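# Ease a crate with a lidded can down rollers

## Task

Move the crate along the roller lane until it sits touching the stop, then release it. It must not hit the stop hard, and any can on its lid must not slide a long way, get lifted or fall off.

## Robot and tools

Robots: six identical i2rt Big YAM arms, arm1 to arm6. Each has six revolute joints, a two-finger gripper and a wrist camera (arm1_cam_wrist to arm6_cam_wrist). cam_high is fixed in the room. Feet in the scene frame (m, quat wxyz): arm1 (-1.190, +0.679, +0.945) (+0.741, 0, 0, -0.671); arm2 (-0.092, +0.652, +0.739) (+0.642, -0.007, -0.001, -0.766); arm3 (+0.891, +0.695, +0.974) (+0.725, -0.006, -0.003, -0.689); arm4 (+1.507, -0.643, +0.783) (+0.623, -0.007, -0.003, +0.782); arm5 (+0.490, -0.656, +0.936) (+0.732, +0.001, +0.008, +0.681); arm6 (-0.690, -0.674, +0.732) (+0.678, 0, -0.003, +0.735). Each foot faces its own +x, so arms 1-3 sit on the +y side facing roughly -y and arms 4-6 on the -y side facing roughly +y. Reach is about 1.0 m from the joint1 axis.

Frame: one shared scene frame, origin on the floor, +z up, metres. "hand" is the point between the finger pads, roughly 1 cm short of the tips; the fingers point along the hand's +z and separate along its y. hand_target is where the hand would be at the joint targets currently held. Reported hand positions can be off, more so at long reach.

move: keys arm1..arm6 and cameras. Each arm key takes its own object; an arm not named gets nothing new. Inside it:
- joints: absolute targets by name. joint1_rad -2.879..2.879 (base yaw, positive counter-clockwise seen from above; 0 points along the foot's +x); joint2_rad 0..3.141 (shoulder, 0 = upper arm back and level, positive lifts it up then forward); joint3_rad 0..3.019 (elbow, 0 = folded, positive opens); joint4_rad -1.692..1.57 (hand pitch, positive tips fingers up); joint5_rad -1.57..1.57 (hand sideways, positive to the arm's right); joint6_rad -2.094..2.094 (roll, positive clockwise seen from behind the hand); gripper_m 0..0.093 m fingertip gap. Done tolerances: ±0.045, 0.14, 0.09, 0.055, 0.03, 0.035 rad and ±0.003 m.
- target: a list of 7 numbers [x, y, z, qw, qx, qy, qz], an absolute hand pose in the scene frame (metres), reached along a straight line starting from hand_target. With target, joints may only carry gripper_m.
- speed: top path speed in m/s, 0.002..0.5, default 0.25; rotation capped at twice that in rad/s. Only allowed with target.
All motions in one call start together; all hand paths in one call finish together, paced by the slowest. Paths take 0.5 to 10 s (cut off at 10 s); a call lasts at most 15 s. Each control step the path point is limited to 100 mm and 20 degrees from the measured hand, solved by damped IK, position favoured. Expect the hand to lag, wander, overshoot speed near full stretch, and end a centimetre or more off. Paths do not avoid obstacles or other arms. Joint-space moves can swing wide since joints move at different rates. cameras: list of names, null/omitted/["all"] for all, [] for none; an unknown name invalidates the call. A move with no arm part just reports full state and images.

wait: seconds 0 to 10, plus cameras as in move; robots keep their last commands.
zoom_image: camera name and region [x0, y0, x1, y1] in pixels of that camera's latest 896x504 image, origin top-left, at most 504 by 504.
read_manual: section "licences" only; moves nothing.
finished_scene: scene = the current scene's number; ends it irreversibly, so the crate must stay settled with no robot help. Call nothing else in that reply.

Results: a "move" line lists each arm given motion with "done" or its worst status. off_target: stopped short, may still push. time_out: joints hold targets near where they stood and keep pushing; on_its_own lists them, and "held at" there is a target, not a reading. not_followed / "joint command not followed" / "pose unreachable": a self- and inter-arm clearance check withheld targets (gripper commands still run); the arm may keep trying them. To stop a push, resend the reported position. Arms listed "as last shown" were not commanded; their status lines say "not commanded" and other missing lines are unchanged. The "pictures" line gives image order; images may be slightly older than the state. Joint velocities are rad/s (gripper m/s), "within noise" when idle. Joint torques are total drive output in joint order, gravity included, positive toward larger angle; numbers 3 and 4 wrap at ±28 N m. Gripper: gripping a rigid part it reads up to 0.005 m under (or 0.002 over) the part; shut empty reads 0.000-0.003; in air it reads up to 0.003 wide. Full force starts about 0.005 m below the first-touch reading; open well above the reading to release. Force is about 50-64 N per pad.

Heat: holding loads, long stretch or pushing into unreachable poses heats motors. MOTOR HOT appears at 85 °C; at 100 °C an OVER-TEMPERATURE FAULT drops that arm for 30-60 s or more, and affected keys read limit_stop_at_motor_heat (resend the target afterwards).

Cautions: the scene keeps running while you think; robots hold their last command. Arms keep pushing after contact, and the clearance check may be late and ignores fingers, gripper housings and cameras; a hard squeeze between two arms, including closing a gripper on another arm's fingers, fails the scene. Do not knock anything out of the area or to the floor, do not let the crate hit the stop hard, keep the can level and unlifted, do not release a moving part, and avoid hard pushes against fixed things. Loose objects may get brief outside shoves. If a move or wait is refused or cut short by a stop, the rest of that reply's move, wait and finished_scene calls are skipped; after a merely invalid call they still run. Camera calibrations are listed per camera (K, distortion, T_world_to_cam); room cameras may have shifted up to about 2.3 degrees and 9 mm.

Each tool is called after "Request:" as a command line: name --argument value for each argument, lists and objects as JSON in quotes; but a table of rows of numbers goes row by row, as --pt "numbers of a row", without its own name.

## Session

Request:
move

Scene clock: 0.00 s.
Joint torques (N m): no reading
Heat: arm1: hottest joint2_rad 27 °C; arm2: hottest joint1_rad 33 °C; arm3: hottest joint3_rad 32 °C; arm4: hottest joint2_rad 33 °C; arm5: hottest joint3_rad 30 °C; arm6: hottest joint2_rad 31 °C.
Joint velocities: within noise
arm1.joint_positions: joint1_rad=+0.695 joint2_rad=+0.647 joint3_rad=+1.378 joint4_rad=-1.397 joint5_rad=-0.127 joint6_rad=+0.100 gripper_m=+0.09396
arm1.joint_status: not commanded
arm1.hand: x=-1.0042 y=+0.5271 z=+1.4603 quat_wxyz=(-0.431, -0.356, -0.824, +0.091) (m; scene frame)
arm1.hand_target: x=-1.0055 y=+0.5284 z=+1.4733 quat_wxyz=(-0.443, -0.352, -0.819, +0.096) (m; scene frame)
arm1.hand_status: not commanded
arm2.joint_positions: joint1_rad=-0.177 joint2_rad=+0.588 joint3_rad=+1.410 joint4_rad=-1.254 joint5_rad=+0.120 joint6_rad=+0.229 gripper_m=+0.09396
arm2.joint_status: not commanded
arm2.hand: x=-0.1854 y=+0.4505 z=+1.3155 quat_wxyz=(-0.321, -0.751, -0.370, +0.442) (m; scene frame)
arm2.hand_target: x=-0.1841 y=+0.4539 z=+1.3251 quat_wxyz=(-0.327, -0.746, -0.366, +0.449) (m; scene frame)
arm2.hand_status: not commanded
arm3.joint_positions: joint1_rad=-0.361 joint2_rad=+0.580 joint3_rad=+1.402 joint4_rad=-1.152 joint5_rad=-0.009 joint6_rad=+0.141 gripper_m=+0.09396
arm3.joint_status: not commanded
arm3.hand: x=+0.8212 y=+0.4765 z=+1.5705 quat_wxyz=(-0.381, -0.685, -0.432, +0.446) (m; scene frame)
arm3.hand_target: x=+0.8226 y=+0.4807 z=+1.5816 quat_wxyz=(-0.387, -0.679, -0.428, +0.453) (m; scene frame)
arm3.hand_status: not commanded
arm4.joint_positions: joint1_rad=+0.072 joint2_rad=+0.566 joint3_rad=+1.325 joint4_rad=-1.372 joint5_rad=-0.133 joint6_rad=-0.072 gripper_m=+0.09396
arm4.joint_status: not commanded
arm4.hand: x=+1.4135 y=-0.4394 z=+1.2931 quat_wxyz=(-0.242, +0.751, -0.474, -0.390) (m; scene frame)
arm4.hand_target: x=+1.4140 y=-0.4415 z=+1.3060 quat_wxyz=(-0.251, +0.746, -0.469, -0.400) (m; scene frame)
arm4.hand_status: not commanded
arm5.joint_positions: joint1_rad=-0.644 joint2_rad=+0.508 joint3_rad=+1.333 joint4_rad=-1.145 joint5_rad=-0.060 joint6_rad=+0.153 gripper_m=+0.09396
arm5.joint_status: not commanded
arm5.hand: x=+0.6330 y=-0.4801 z=+1.5096 quat_wxyz=(-0.495, +0.295, -0.760, -0.302) (m; scene frame)
arm5.hand_target: x=+0.6304 y=-0.4831 z=+1.5197 quat_wxyz=(-0.503, +0.293, -0.753, -0.306) (m; scene frame)
arm5.hand_status: not commanded
arm6.joint_positions: joint1_rad=+0.589 joint2_rad=+0.503 joint3_rad=+1.424 joint4_rad=-1.482 joint5_rad=+0.061 joint6_rad=+0.175 gripper_m=+0.09396
arm6.joint_status: not commanded
arm6.hand: x=-0.7852 y=-0.5410 z=+1.2773 quat_wxyz=(-0.199, +0.744, -0.460, -0.442) (m; scene frame)
arm6.hand_target: x=-0.7832 y=-0.5436 z=+1.2851 quat_wxyz=(-0.202, +0.740, -0.457, -0.451) (m; scene frame)
arm6.hand_status: not commanded
pictures: arm1_cam_wrist, arm2_cam_wrist, arm3_cam_wrist, arm4_cam_wrist, arm5_cam_wrist, arm6_cam_wrist, cam_high
camera_calibration:
arm1_cam_wrist: T_world_to_cam=[[-0.659737, -0.730689, -0.175616, -0.016641], [-0.680735, 0.680064, -0.272236, -0.640339], [0.31835, -0.0600563, -0.946069, 1.86061], [0, 0, 0, 1]] pos_world=[-1.0392, 0.535053, 1.58302]
arm2_cam_wrist: T_world_to_cam=[[-0.847775, 0.513152, -0.133986, -0.21421], [0.505926, 0.706698, -0.494588, 0.430163], [-0.159111, -0.487086, -0.858738, 1.44667], [0, 0, 0, 1]] pos_world=[-0.169051, 0.510581, 1.42636]
arm3_cam_wrist: T_world_to_cam=[[-0.917188, 0.373104, -0.139858, 0.792522], [0.383179, 0.729645, -0.566385, 0.229177], [-0.109274, -0.573072, -0.812187, 1.76496], [0, 0, 0, 1]] pos_world=[0.831939, 0.548535, 1.67412]
arm4_cam_wrist: T_world_to_cam=[[0.904734, 0.425977, 0.00013082, -1.09384], [0.402495, -0.854759, -0.327696, -0.516368], [-0.139479, 0.29653, -0.944783, 1.67963], [0, 0, 0, 1]] pos_world=[1.43174, -0.473483, 1.41782]
arm5_cam_wrist: T_world_to_cam=[[0.75063, -0.643102, -0.151575, -0.556077], [-0.605416, -0.577575, -0.547611, 0.932004], [0.264624, 0.502819, -0.82289, 1.43869], [0, 0, 0, 1]] pos_world=[0.600947, -0.542712, 1.60997]
arm6_cam_wrist: T_world_to_cam=[[0.857645, 0.503408, -0.104999, 1.07918], [0.438004, -0.82209, -0.363758, 0.364219], [-0.269438, 0.265985, -0.925557, 1.24094], [0, 0, 0, 1]] pos_world=[-0.750724, -0.573919, 1.39437]

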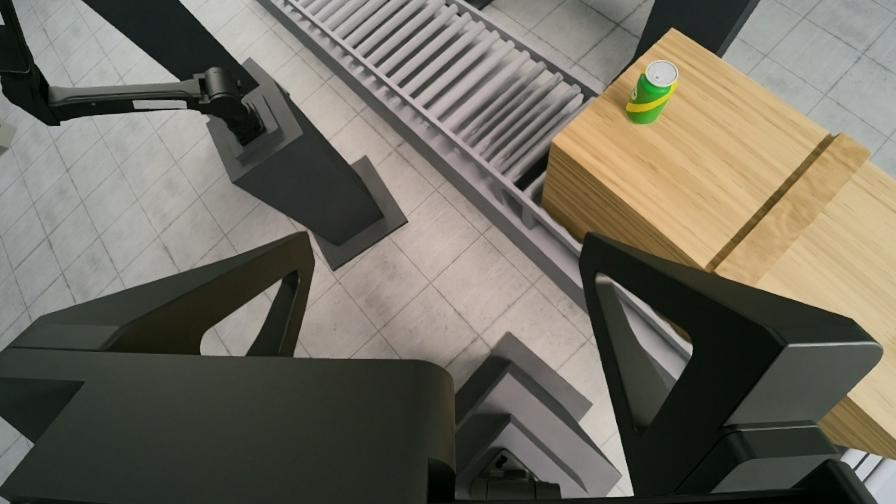

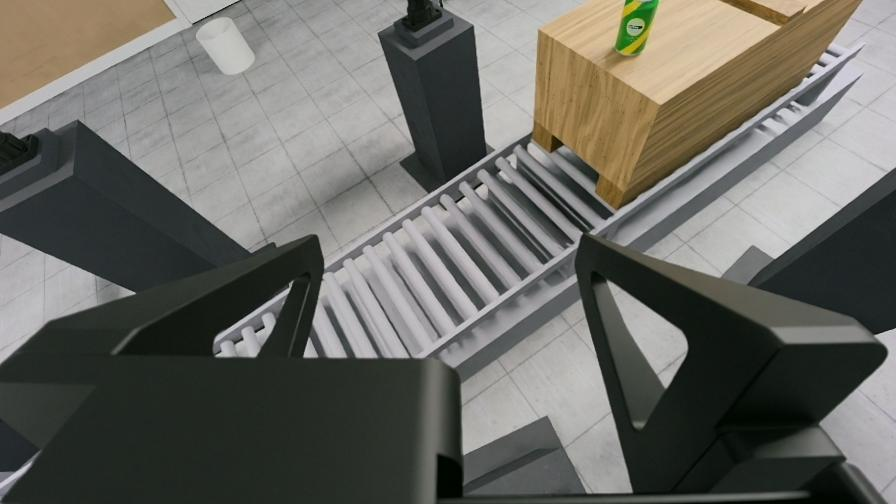

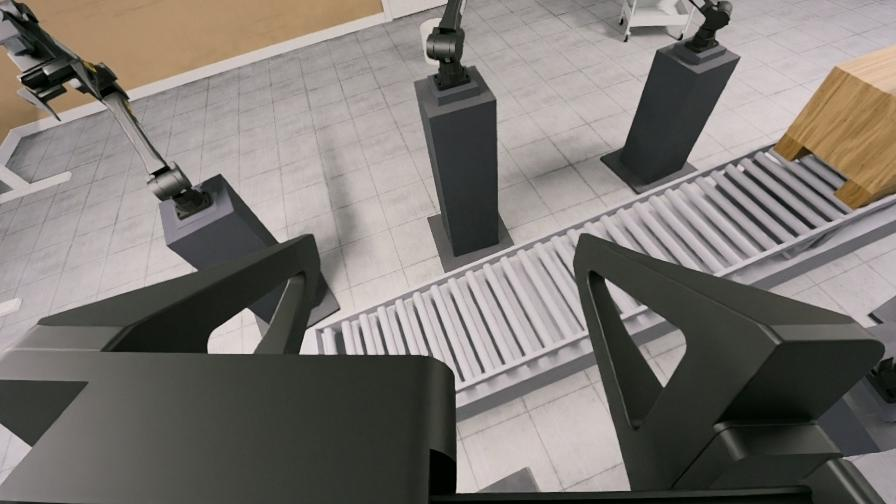

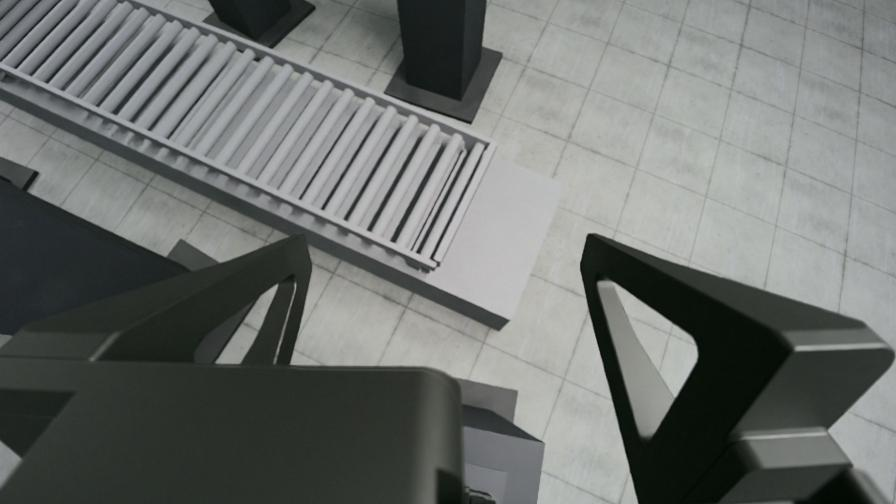

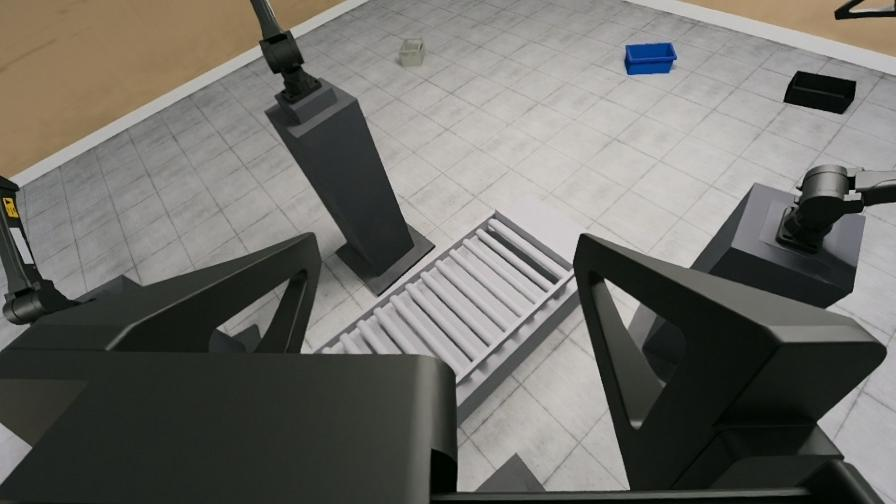

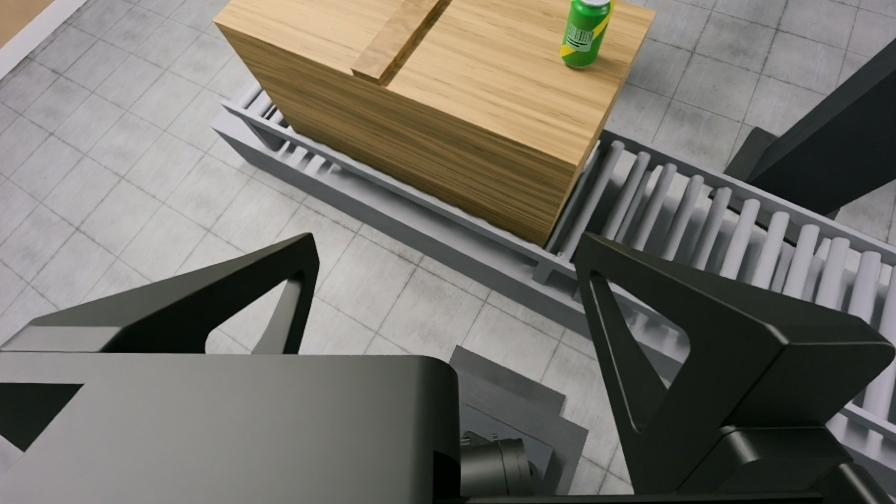

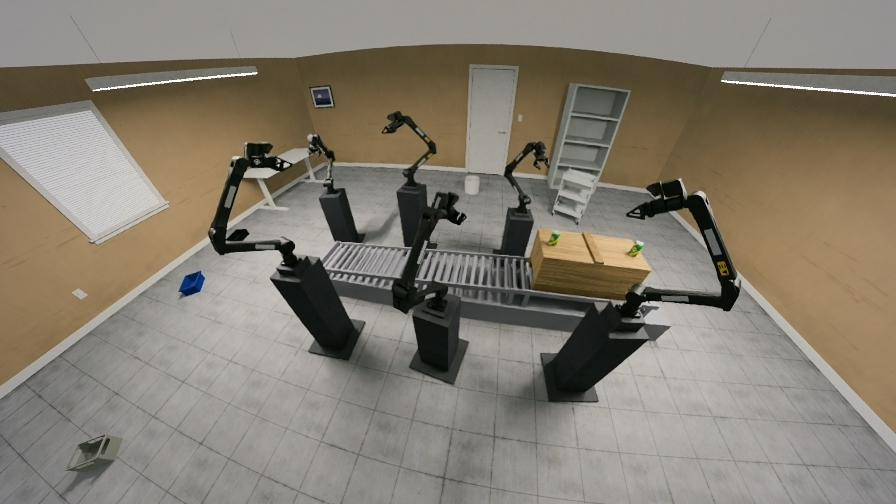

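Request:
move --arm6 '{"target":[-1.19,-0.175,1.04,0.242,-0.664,0.664,0.242],"speed":0.12}' --cameras '["arm6_cam_wrist","arm1_cam_wrist","cam_high"]'

Scene clock: 24.80 s.
Joint torques (N m): arm1=[0.38 3.6 9.84 1.47 -0.02 0] | arm2=[-0.21 2.96 8.47 2.04 -0.02 -0.04] | arm3=[-0.56 2.61 10.59 1.88 0.06 -0.07] | arm4=[-0.56 1.03 8.95 2.74 -0.05 -0.07] | arm5=[-0.62 4.13 10.44 2.22 0 -0.02] | arm6=[-0.03 -22.24 14.49 0.91 0.44 0.04]
Heat: arm1: hottest joint3_rad 29 °C; arm2: hottest joint1_rad 32 °C; arm3: hottest joint3_rad 36 °C; arm4: hottest joint2_rad 33 °C; arm5: hottest joint3_rad 33 °C; arm6: hottest joint2_rad 31 °C.
move: arm6 off_target
Joint velocities: within noise
arm1, arm2, arm3, arm4, arm5: as last shown
arm6.joint_positions: joint1_rad=+0.833 joint2_rad=+1.903 joint3_rad=+1.996 joint4_rad=-1.202 joint5_rad=+0.526 joint6_rad=+0.764 gripper_m=+0.09396
arm6.joint_status: not commanded
arm6.hand: x=-1.1843 y=-0.1846 z=+1.0332 quat_wxyz=(-0.243, +0.674, -0.657, -0.234) (m; scene frame)
arm6.hand_target: x=-1.1894 y=-0.1753 z=+1.0397 quat_wxyz=(-0.242, +0.664, -0.664, -0.243) (m; scene frame)
arm6.hand_status: off_target (0.013 m and 1.6 deg from the pose sent, 0.595 m and 34.5 deg at the start)
pictures: arm1_cam_wrist, arm6_cam_wrist, cam_high
camera_calibration:
arm1_cam_wrist: T_world_to_cam=[[-0.659737, -0.730689, -0.175616, -0.016641], [-0.680735, 0.680064, -0.272236, -0.640339], [0.31835, -0.0600563, -0.946069, 1.86061], [0, 0, 0, 1]] pos_world=[-1.0392, 0.535053, 1.58302]
arm6_cam_wrist: T_world_to_cam=[[0.999431, 0.0251987, 0.0224208, 1.16439], [0.0263833, -0.998181, -0.0542059, -0.0964767], [0.0210141, 0.0547666, -0.998278, 1.19276], [0, 0, 0, 1]] pos_world=[-1.18624, -0.190966, 1.15937]

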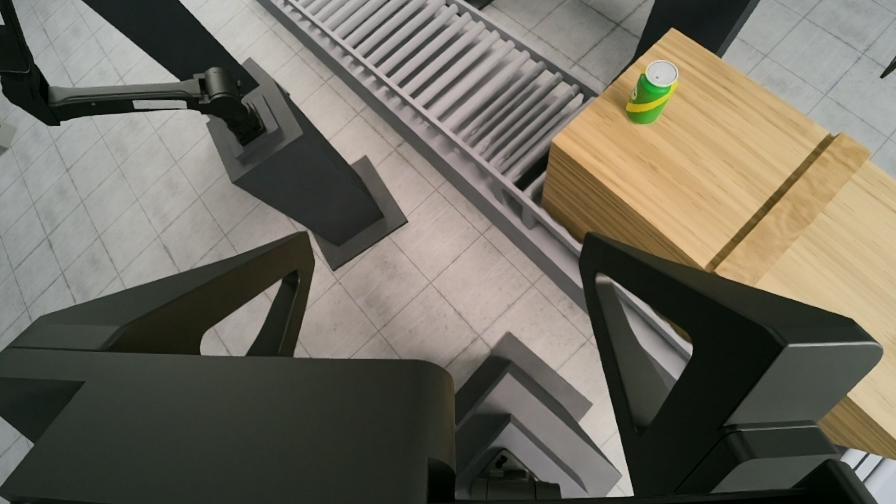

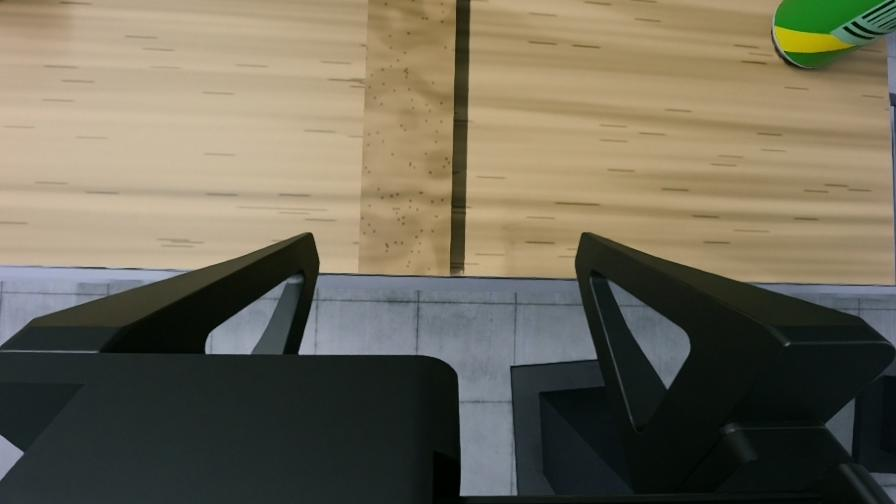

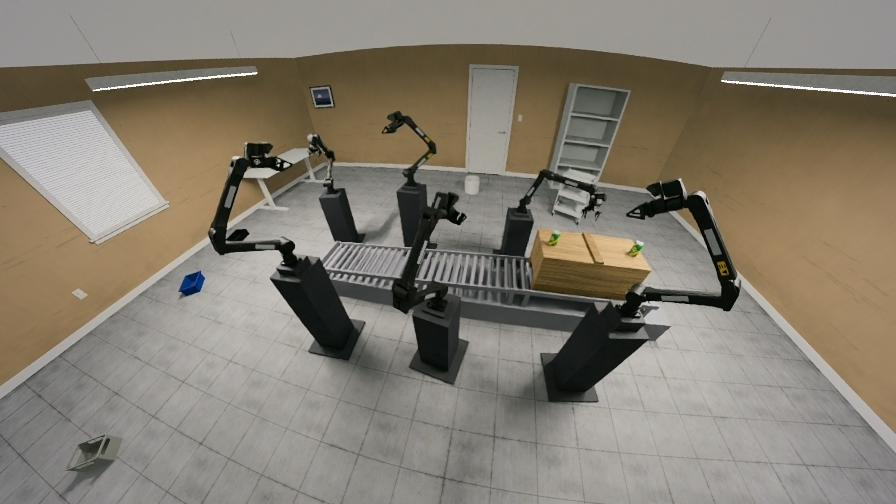

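Request:
move --arm6 '{"target":[-1.217,-0.158,0.955,0.242,-0.664,0.664,0.242],"speed":0.08}' --cameras '["arm6_cam_wrist"]'

Scene clock: 35.10 s.
Joint torques (N m): arm1=[0.5 3.43 9.91 1.55 -0.01 -0.01] | arm2=[-0.73 3.49 8.49 1.92 -0.03 -0.03] | arm3=[-0.5 2.84 10.58 1.92 0.06 -0.07] | arm4=[-0.73 0.85 8.94 2.74 -0.06 -0.06] | arm5=[-0.62 4.07 10.44 2.24 0 -0.02] | arm6=[0.44 -23.59 10.14 1.94 0.43 0.04]
Heat: arm1: hottest joint3_rad 30 °C; arm2: hottest joint1_rad 32 °C; arm3: hottest joint3_rad 38 °C; arm4: hottest joint2_rad 33 °C; arm5: hottest joint3_rad 34 °C; arm6: hottest joint2_rad 32 °C.
move: arm6 off_target
Joint velocities: within noise
arm1, arm2, arm3, arm4, arm5: as last shown
arm6.joint_positions: joint1_rad=+0.833 joint2_rad=+1.995 joint3_rad=+1.972 joint4_rad=-1.060 joint5_rad=+0.528 joint6_rad=+0.771 gripper_m=+0.09396
arm6.joint_status: not commanded
arm6.hand: x=-1.2130 y=-0.1615 z=+0.9730 quat_wxyz=(-0.242, +0.667, -0.660, -0.247) (m; scene frame)
arm6.hand_target: x=-1.2165 y=-0.1583 z=+0.9552 quat_wxyz=(-0.242, +0.664, -0.664, -0.242) (m; scene frame)
arm6.hand_status: off_target (0.019 m and 0.8 deg from the pose sent, 0.089 m and 1.6 deg at the start)
pictures: arm6_cam_wrist
camera_calibration:
arm6_cam_wrist: T_world_to_cam=[[0.999825, 0.01869, -0.00070543, 1.21578], [0.0185899, -0.997201, -0.07242, -0.0675837], [-0.00205699, 0.0723942, -0.997374, 1.10596], [0, 0, 0, 1]] pos_world=[-1.21204, -0.170182, 1.09901]

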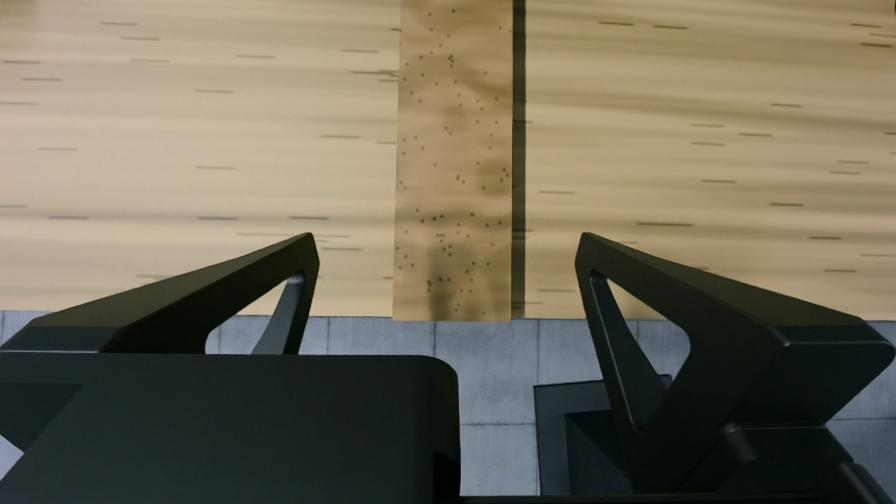

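Request:
move --arm6 '{"target":[-1.214,-0.155,0.870,0.242,-0.664,0.664,0.242],"speed":0.05}' --cameras '["arm6_cam_wrist"]'

Scene clock: 42.47 s.
Joint torques (N m): arm1=[0.56 3.55 9.81 1.37 -0.01 -0.02] | arm2=[-0.44 3.02 8.51 2.09 -0.03 -0.03] | arm3=[-0.62 2.9 10.59 1.87 0.06 -0.06] | arm4=[-0.62 0.62 8.92 2.69 -0.06 -0.07] | arm5=[-0.67 4.13 10.44 2.22 0 -0.02] | arm6=[-0.03 -23.59 9.54 1.98 0.32 -0.02]
Heat: arm1: hottest joint3_rad 30 °C; arm2: hottest joint1_rad 32 °C; arm3: hottest joint3_rad 38 °C; arm4: hottest joint2_rad 33 °C; arm5: hottest joint3_rad 34 °C; arm6: hottest joint3_rad 34 °C.
move: arm6 off_target
Joint velocities: within noise
arm1, arm2, arm3, arm4, arm5: as last shown
arm6.joint_positions: joint1_rad=+0.833 joint2_rad=+2.028 joint3_rad=+1.808 joint4_rad=-0.854 joint5_rad=+0.529 joint6_rad=+0.771 gripper_m=+0.09396
arm6.joint_status: not commanded
arm6.hand: x=-1.2150 y=-0.1593 z=+0.8918 quat_wxyz=(-0.242, +0.665, -0.660, -0.251) (m; scene frame)
arm6.hand_target: x=-1.2134 y=-0.1554 z=+0.8703 quat_wxyz=(-0.242, +0.664, -0.664, -0.242) (m; scene frame)
arm6.hand_status: off_target (0.022 m and 1.2 deg from the pose sent, 0.103 m and 0.8 deg at the start)
pictures: arm6_cam_wrist
camera_calibration:
arm6_cam_wrist: T_world_to_cam=[[0.999801, 0.0185776, -0.00733473, 1.22359], [0.0179482, -0.99678, -0.0781465, -0.0668299], [-0.00876289, 0.0779992, -0.996915, 1.01718], [0, 0, 0, 1]] pos_world=[-1.21324, -0.168686, 1.0178]

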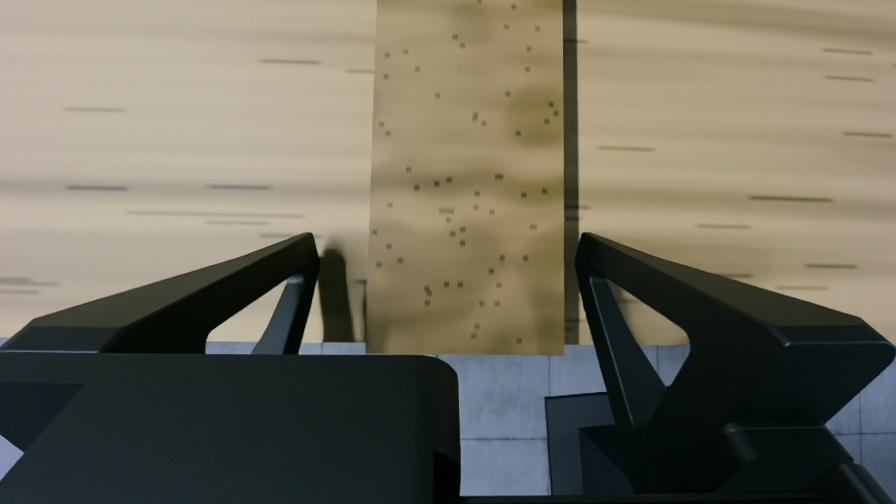

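Request:
move --arm6 '{"target":[-1.203,-0.153,0.869,0.242,-0.664,0.664,0.242],"speed":0.05}' --cameras '["arm6_cam_wrist"]'

Scene clock: 47.43 s.
Joint torques (N m): arm1=[0.73 3.31 9.89 1.36 -0.02 0] | arm2=[-0.26 3.43 8.39 1.95 0.01 -0.03] | arm3=[-0.56 2.78 10.56 1.92 0.05 -0.07] | arm4=[-0.56 0.79 8.94 2.66 -0.06 -0.07] | arm5=[-0.62 4.07 10.44 2.22 0 -0.02] | arm6=[-0.67 -24.76 8.4 1.66 0.2 -0.16]
Heat: arm1: hottest joint3_rad 31 °C; arm2: hottest joint3_rad 33 °C; arm3: hottest joint3_rad 39 °C; arm4: hottest joint3_rad 34 °C; arm5: hottest joint3_rad 34 °C; arm6: hottest joint3_rad 34 °C.
move: arm6 off_target
Joint velocities: within noise
arm1, arm2, arm3, arm4, arm5: as last shown
arm6.joint_positions: joint1_rad=+0.829 joint2_rad=+2.023 joint3_rad=+1.787 joint4_rad=-0.824 joint5_rad=+0.525 joint6_rad=+0.772 gripper_m=+0.09396
arm6.joint_status: not commanded
arm6.hand: x=-1.2128 y=-0.1575 z=+0.8883 quat_wxyz=(-0.240, +0.662, -0.662, -0.257) (m; scene frame)
arm6.hand_target: x=-1.2028 y=-0.1532 z=+0.8694 quat_wxyz=(-0.242, +0.664, -0.665, -0.242) (m; scene frame)
arm6.hand_status: off_target (0.022 m and 1.8 deg from the pose sent, 0.027 m and 1.2 deg at the start)
pictures: arm6_cam_wrist
camera_calibration:
arm6_cam_wrist: T_world_to_cam=[[0.999676, 0.0152345, -0.0203928, 1.23218], [0.0134638, -0.996348, -0.0843144, -0.0651799], [-0.0216029, 0.0840126, -0.99623, 0.998408], [0, 0, 0, 1]] pos_world=[-1.20933, -0.167592, 1.01428]

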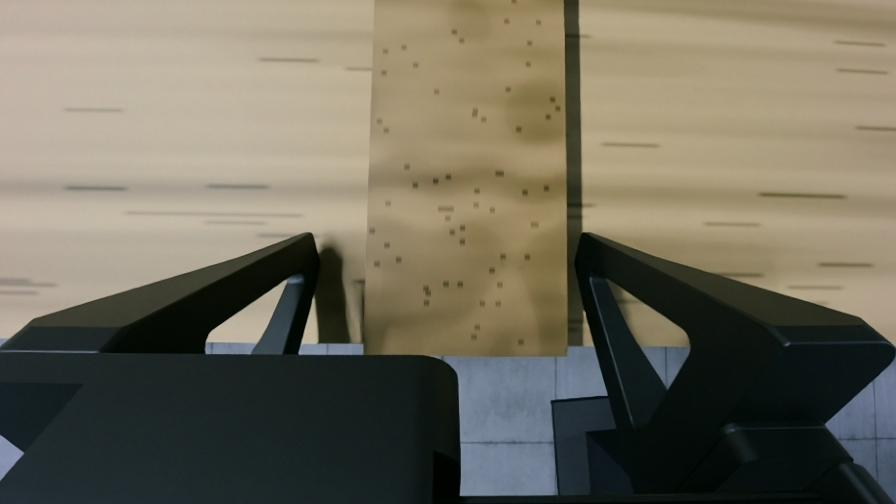

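Request:
move --arm6 '{"target":[-1.196,-0.153,0.870,0.242,-0.664,0.664,0.242],"speed":0.05}' --cameras '["arm6_cam_wrist"]'

Scene clock: 53.33 s.
Joint torques (N m): arm1=[0.56 3.78 9.84 1.52 -0.03 0] | arm2=[-0.38 3.14 8.53 1.98 0 -0.05] | arm3=[-0.67 2.9 10.61 1.88 0.07 -0.07] | arm4=[-0.44 0.79 8.96 2.67 -0.06 -0.07] | arm5=[-0.67 4.13 10.44 2.22 0 -0.02] | arm6=[-0.85 -24.76 8.28 1.47 0.28 -0.23]
Heat: arm1: hottest joint3_rad 31 °C; arm2: hottest joint3_rad 33 °C; arm3: hottest joint3_rad 39 °C; arm4: hottest joint3_rad 34 °C; arm5: hottest joint3_rad 35 °C; arm6: hottest joint3_rad 34 °C.
move: arm6 off_target
Joint velocities: within noise
arm1, arm2, arm3, arm4, arm5: as last shown
arm6.joint_positions: joint1_rad=+0.824 joint2_rad=+2.011 joint3_rad=+1.765 joint4_rad=-0.809 joint5_rad=+0.520 joint6_rad=+0.772 gripper_m=+0.09396
arm6.joint_status: not commanded
arm6.hand: x=-1.2081 y=-0.1576 z=+0.8878 quat_wxyz=(-0.238, +0.660, -0.664, -0.260) (m; scene frame)
arm6.hand_target: x=-1.1959 y=-0.1533 z=+0.8703 quat_wxyz=(-0.242, +0.664, -0.665, -0.242) (m; scene frame)
arm6.hand_status: off_target (0.022 m and 2.1 deg from the pose sent, 0.025 m and 1.8 deg at the start)
pictures: arm6_cam_wrist
camera_calibration:
arm6_cam_wrist: T_world_to_cam=[[0.999529, 0.0129148, -0.0278424, 1.23356], [0.0105272, -0.996389, -0.0842558, -0.069009], [-0.02883, 0.083923, -0.996055, 0.989041], [0, 0, 0, 1]] pos_world=[-1.20373, -0.167694, 1.01367]

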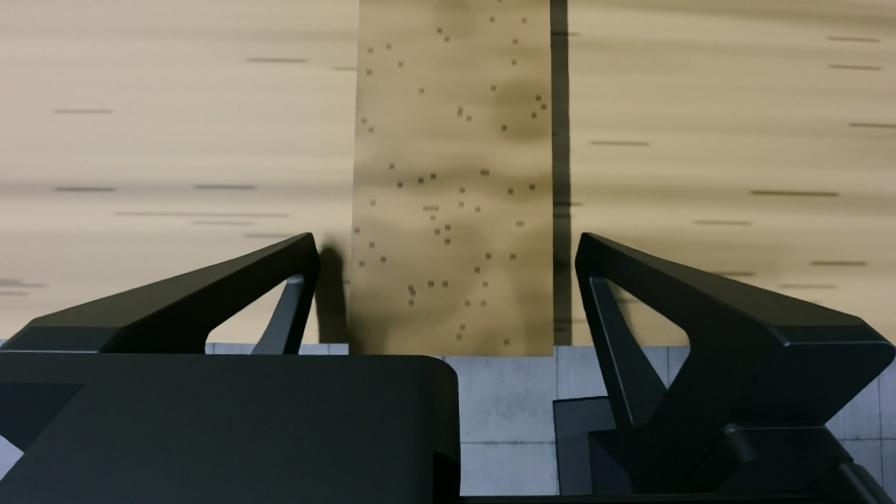

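Request:
move --arm6 '{"joints":{"gripper_m":0.067}}' --cameras '[]'

Request:
move --arm6 '{"joints":{"gripper_m":0.056}}' --cameras '["arm6_cam_wrist","arm1_cam_wrist"]'

Scene clock: 58.83 s.
Joint torques (N m): arm1=[0.09 3.43 9.94 1.39 -0.04 0] | arm2=[-0.56 3.14 8.54 2.11 0.03 -0.03] | arm3=[-0.62 2.9 10.63 1.88 0.06 -0.08] | arm4=[-0.73 0.91 8.92 2.71 -0.04 -0.07] | arm5=[-0.67 4.13 10.44 2.22 0 -0.02] | arm6=[-0.79 -24.82 8.28 1.48 0.29 -0.23]
Heat: arm1: hottest joint3_rad 31 °C; arm2: hottest joint3_rad 33 °C; arm3: hottest joint3_rad 40 °C; arm4: hottest joint3_rad 34 °C; arm5: hottest joint3_rad 35 °C; arm6: hottest joint2_rad 35 °C.
move: arm6 done
Joint velocities: within noise
arm1, arm2, arm3, arm4, arm5: as last shown
arm6.joint_positions: joint1_rad=+0.823 joint2_rad=+2.011 joint3_rad=+1.765 joint4_rad=-0.809 joint5_rad=+0.520 joint6_rad=+0.772 gripper_m=+0.06720
arm6.joint_status: all done
arm6.hand: x=-1.2077 y=-0.1572 z=+0.8878 quat_wxyz=(-0.238, +0.660, -0.664, -0.259) (m; scene frame)
arm6.hand_target: x=-1.1960 y=-0.1533 z=+0.8703 quat_wxyz=(-0.242, +0.664, -0.664, -0.242) (m; scene frame)
arm6.hand_status: not commanded
pictures: none
No camera images: "cameras" was empty.

Scene clock: 59.27 s.
Joint torques (N m): arm1=[0.67 3.66 9.85 1.48 -0.04 0.01] | arm2=[-0.38 2.9 8.43 1.98 0.01 -0.02] | arm3=[-0.5 2.78 10.58 1.88 0.06 -0.07] | arm4=[-0.56 0.85 8.94 2.69 -0.06 -0.07] | arm5=[-0.67 4.07 10.44 2.24 0 -0.02] | arm6=[-0.67 -24.7 8.46 1.47 0.27 -0.24]
Heat: arm1: hottest joint3_rad 31 °C; arm2: hottest joint3_rad 33 °C; arm3: hottest joint3_rad 40 °C; arm4: hottest joint3_rad 34 °C; arm5: hottest joint3_rad 35 °C; arm6: hottest joint2_rad 35 °C.
move: arm6 off_target
Joint velocities: within noise
arm1, arm2, arm3, arm4, arm5: as last shown
arm6.joint_positions: joint1_rad=+0.822 joint2_rad=+2.010 joint3_rad=+1.763 joint4_rad=-0.809 joint5_rad=+0.520 joint6_rad=+0.772 gripper_m=+0.06318
arm6.joint_status: gripper_m off_target (ended at +0.06321, target +0.05600)
arm6.hand: x=-1.2067 y=-0.1572 z=+0.8875 quat_wxyz=(-0.238, +0.659, -0.665, -0.259) (m; scene frame)
arm6.hand_target: x=-1.1959 y=-0.1534 z=+0.8701 quat_wxyz=(-0.242, +0.664, -0.664, -0.242) (m; scene frame)
arm6.hand_status: not commanded
pictures: arm1_cam_wrist, arm6_cam_wrist
camera_calibration:
arm1_cam_wrist: T_world_to_cam=[[-0.659737, -0.730689, -0.175616, -0.016641], [-0.680735, 0.680064, -0.272236, -0.640339], [0.31835, -0.0600563, -0.946069, 1.86061], [0, 0, 0, 1]] pos_world=[-1.0392, 0.535053, 1.58302]
arm6_cam_wrist: T_world_to_cam=[[0.999578, 0.0109083, -0.0269278, 1.23114], [0.00861685, -0.996446, -0.0837924, -0.0713265], [-0.0277462, 0.083525, -0.996119, 0.990039], [0, 0, 0, 1]] pos_world=[-1.20254, -0.167196, 1.01337]

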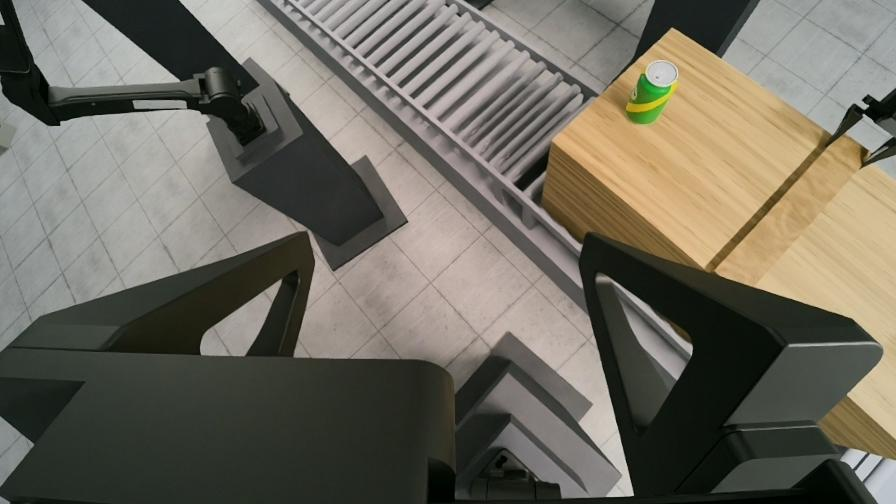

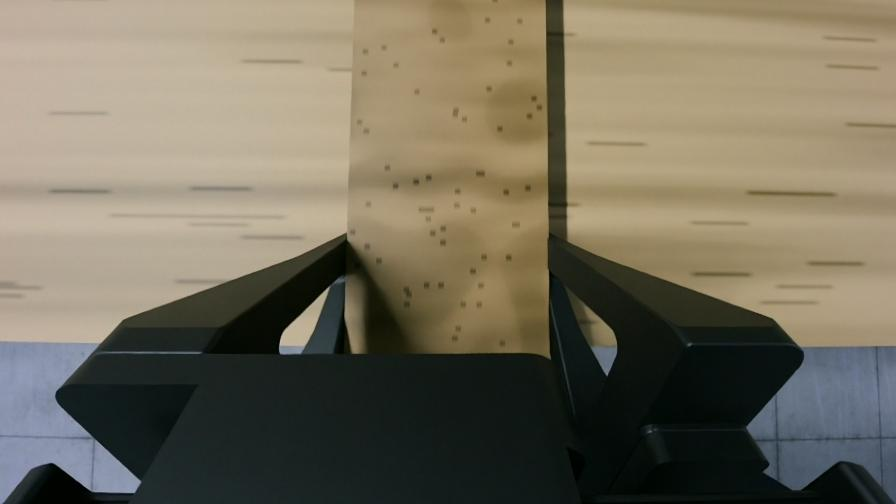

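Request:
move --arm6 '{"target":[-1.08,-0.153,0.864,0.242,-0.664,0.664,0.242],"speed":0.05}' --cameras '["arm6_cam_wrist","arm1_cam_wrist"]'

Request:
move --arm6 '{"target":[-0.72,-0.153,0.861,0.242,-0.664,0.664,0.242],"speed":0.06}' --cameras '["arm6_cam_wrist","arm2_cam_wrist","cam_high"]'

Scene clock: 68.03 s.
Joint torques (N m): arm1=[0.15 3.43 9.87 1.46 -0.02 0] | arm2=[-0.67 2.96 8.49 2.02 0.02 -0.01] | arm3=[-0.5 2.67 10.61 1.91 0.06 -0.08] | arm4=[-0.44 0.91 8.94 2.69 -0.06 -0.08] | arm5=[-0.67 4.13 10.44 2.22 0 -0.02] | arm6=[-0.56 -19.43 8.34 2.09 0.18 -0.24]
Heat: arm1: hottest joint3_rad 32 °C; arm2: hottest joint3_rad 34 °C; arm3: hottest joint3_rad 40 °C; arm4: hottest joint3_rad 35 °C; arm5: hottest joint3_rad 35 °C; arm6: hottest joint2_rad 35 °C.
move: arm6 off_target
Joint velocities: within noise
arm1.joint_positions: joint1_rad=+0.695 joint2_rad=+0.647 joint3_rad=+1.378 joint4_rad=-1.397 joint5_rad=-0.127 joint6_rad=+0.100 gripper_m=+0.09396
arm1.joint_status: not commanded
arm1.hand: x=-1.0042 y=+0.5271 z=+1.4603 quat_wxyz=(-0.431, -0.356, -0.824, +0.091) (m; scene frame)
arm1.hand_target: x=-1.0055 y=+0.5284 z=+1.4733 quat_wxyz=(-0.443, -0.352, -0.819, +0.096) (m; scene frame)
arm1.hand_status: not commanded
arm2.joint_positions: joint1_rad=-0.177 joint2_rad=+0.588 joint3_rad=+1.410 joint4_rad=-1.254 joint5_rad=+0.120 joint6_rad=+0.229 gripper_m=+0.09396
arm2.joint_status: not commanded
arm2.hand: x=-0.1854 y=+0.4505 z=+1.3155 quat_wxyz=(-0.321, -0.751, -0.370, +0.442) (m; scene frame)
arm2.hand_target: x=-0.1841 y=+0.4539 z=+1.3251 quat_wxyz=(-0.327, -0.746, -0.366, +0.449) (m; scene frame)
arm2.hand_status: not commanded
arm3.joint_positions: joint1_rad=-0.361 joint2_rad=+0.580 joint3_rad=+1.402 joint4_rad=-1.152 joint5_rad=-0.009 joint6_rad=+0.141 gripper_m=+0.09396
arm3.joint_status: not commanded
arm3.hand: x=+0.8212 y=+0.4765 z=+1.5705 quat_wxyz=(-0.381, -0.685, -0.432, +0.446) (m; scene frame)
arm3.hand_target: x=+0.8226 y=+0.4807 z=+1.5816 quat_wxyz=(-0.387, -0.679, -0.428, +0.453) (m; scene frame)
arm3.hand_status: not commanded
arm4.joint_positions: joint1_rad=+0.072 joint2_rad=+0.566 joint3_rad=+1.325 joint4_rad=-1.372 joint5_rad=-0.133 joint6_rad=-0.072 gripper_m=+0.09396
arm4.joint_status: not commanded
arm4.hand: x=+1.4135 y=-0.4394 z=+1.2931 quat_wxyz=(-0.242, +0.751, -0.474, -0.390) (m; scene frame)
arm4.hand_target: x=+1.4140 y=-0.4415 z=+1.3060 quat_wxyz=(-0.251, +0.746, -0.469, -0.400) (m; scene frame)
arm4.hand_status: not commanded
arm5.joint_positions: joint1_rad=-0.644 joint2_rad=+0.508 joint3_rad=+1.333 joint4_rad=-1.145 joint5_rad=-0.060 joint6_rad=+0.153 gripper_m=+0.09396
arm5.joint_status: not commanded
arm5.hand: x=+0.6330 y=-0.4801 z=+1.5096 quat_wxyz=(-0.495, +0.295, -0.760, -0.302) (m; scene frame)
arm5.hand_target: x=+0.6304 y=-0.4831 z=+1.5197 quat_wxyz=(-0.503, +0.293, -0.753, -0.306) (m; scene frame)
arm5.hand_status: not commanded
arm6.joint_positions: joint1_rad=+0.691 joint2_rad=+1.784 joint3_rad=+1.408 joint4_rad=-0.623 joint5_rad=+0.457 joint6_rad=+0.646 gripper_m=+0.06318
arm6.joint_status: not commanded
arm6.hand: x=-1.0876 y=-0.1563 z=+0.8851 quat_wxyz=(-0.240, +0.659, -0.665, -0.258) (m; scene frame)
arm6.hand_target: x=-1.0798 y=-0.1536 z=+0.8643 quat_wxyz=(-0.242, +0.664, -0.664, -0.242) (m; scene frame)
arm6.hand_status: off_target (0.023 m and 1.9 deg from the pose sent, 0.129 m and 2.1 deg at the start)
pictures: arm1_cam_wrist, arm6_cam_wrist
camera_calibration:
arm1_cam_wrist: T_world_to_cam=[[-0.659737, -0.730689, -0.175616, -0.016641], [-0.680735, 0.680064, -0.272236, -0.640339], [0.31835, -0.0600563, -0.946069, 1.86061], [0, 0, 0, 1]] pos_world=[-1.0392, 0.535053, 1.58302]
arm6_cam_wrist: T_world_to_cam=[[0.999708, 0.00813994, -0.0227585, 1.10809], [0.00617772, -0.996362, -0.0849971, -0.0732664], [-0.0233675, 0.0848317, -0.996121, 0.995845], [0, 0, 0, 1]] pos_world=[-1.08404, -0.166499, 1.01097]

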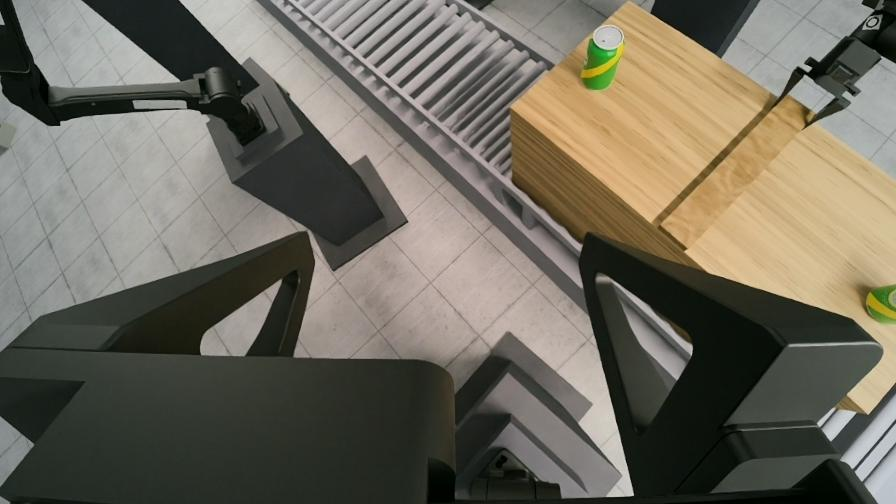

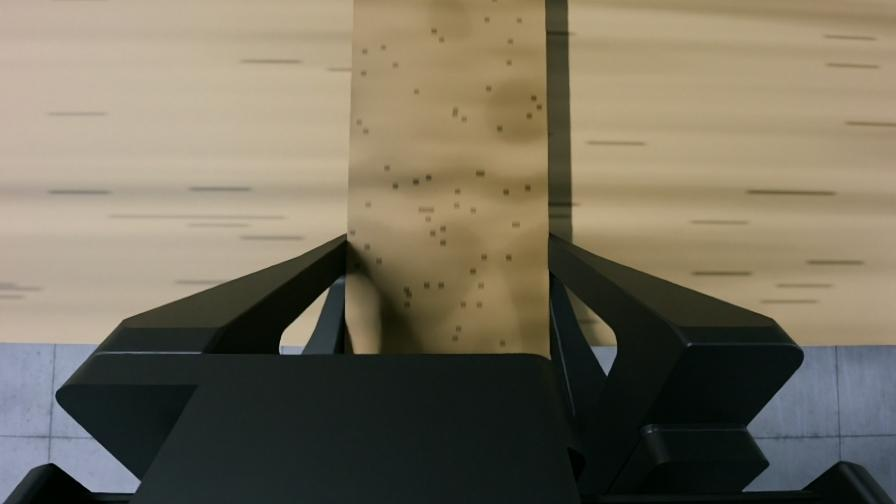

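Scene clock: 74.83 s.
Joint torques (N m): arm1=[0.44 3.43 9.87 1.4 -0.02 0] | arm2=[-0.56 3.37 8.49 1.98 -0.01 -0.03] | arm3=[-0.56 2.84 10.59 1.95 0.05 -0.06] | arm4=[-0.62 0.91 8.92 2.7 -0.06 -0.06] | arm5=[-0.62 4.13 10.44 2.22 0 -0.02] | arm6=[2.67 -10.23 8.55 2.76 1.2 -0.14]
Heat: arm1: hottest joint3_rad 32 °C; arm2: hottest joint3_rad 34 °C; arm3: hottest joint3_rad 41 °C; arm4: hottest joint3_rad 35 °C; arm5: hottest joint3_rad 36 °C; arm6: hottest joint2_rad 35 °C.
move: arm6 off_target
Joint velocities: within noise
arm1, arm2, arm3, arm4, arm5: as last shown
arm6.joint_positions: joint1_rad=-0.035 joint2_rad=+1.391 joint3_rad=+0.897 joint4_rad=-0.356 joint5_rad=+0.014 joint6_rad=+0.059 gripper_m=+0.06318
arm6.joint_status: not commanded
arm6.hand: x=-0.7117 y=-0.1540 z=+0.8822 quat_wxyz=(-0.244, +0.655, -0.667, -0.258) (m; scene frame)
arm6.hand_target: x=-0.7198 y=-0.1542 z=+0.8614 quat_wxyz=(-0.242, +0.665, -0.664, -0.242) (m; scene frame)
arm6.hand_status: off_target (0.023 m and 2.1 deg from the pose sent, 0.368 m and 1.9 deg at the start)
pictures: arm2_cam_wrist, arm6_cam_wrist, cam_high
camera_calibration:
arm2_cam_wrist: T_world_to_cam=[[-0.847775, 0.513152, -0.133986, -0.21421], [0.505926, 0.706698, -0.494588, 0.430163], [-0.159111, -0.487086, -0.858738, 1.44667], [0, 0, 0, 1]] pos_world=[-0.169051, 0.510581, 1.42636]
arm6_cam_wrist: T_world_to_cam=[[0.999772, -0.000309384, -0.021358, 0.729679], [-0.0022422, -0.995891, -0.0905317, -0.0746578], [-0.0212422, 0.0905589, -0.995665, 1.00359], [0, 0, 0, 1]] pos_world=[-0.708361, -0.165009, 1.00806]

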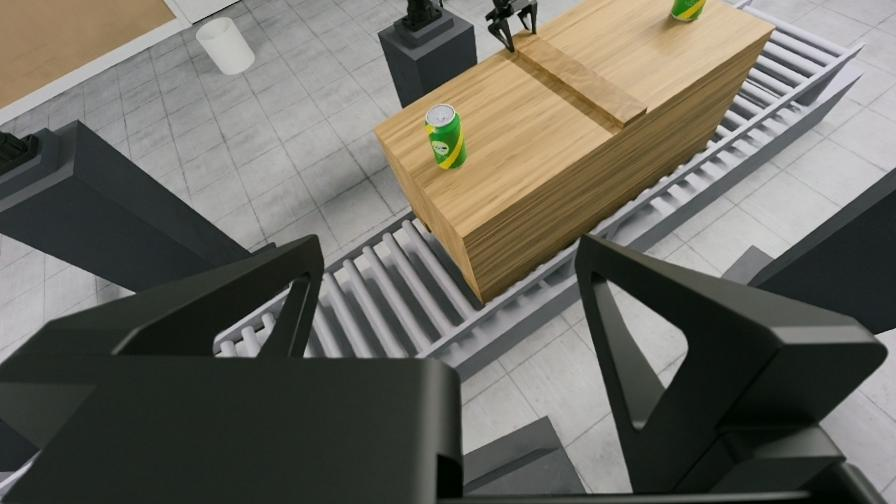

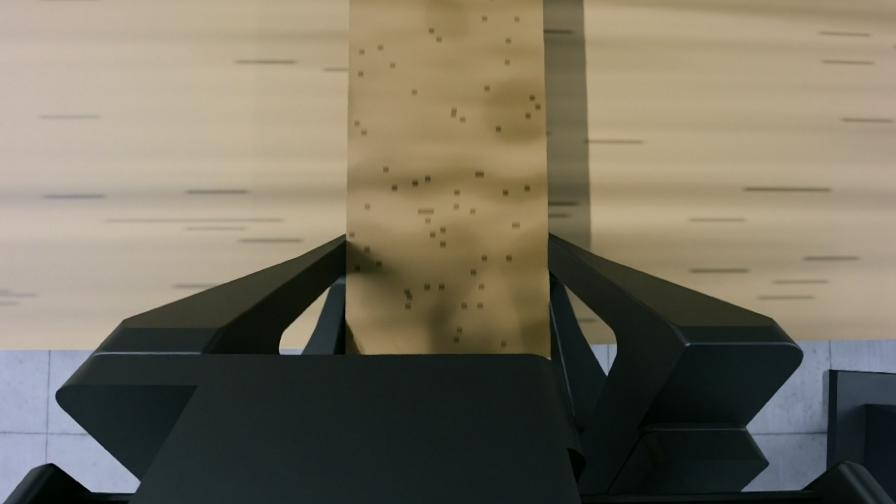

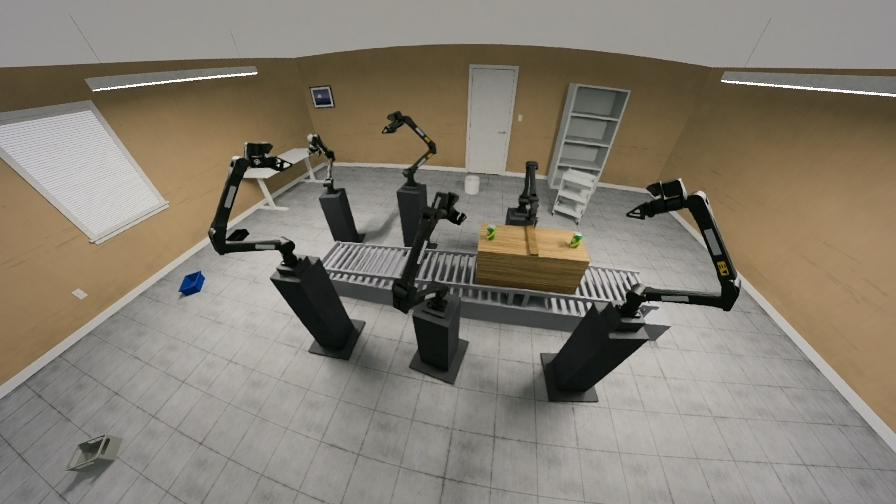

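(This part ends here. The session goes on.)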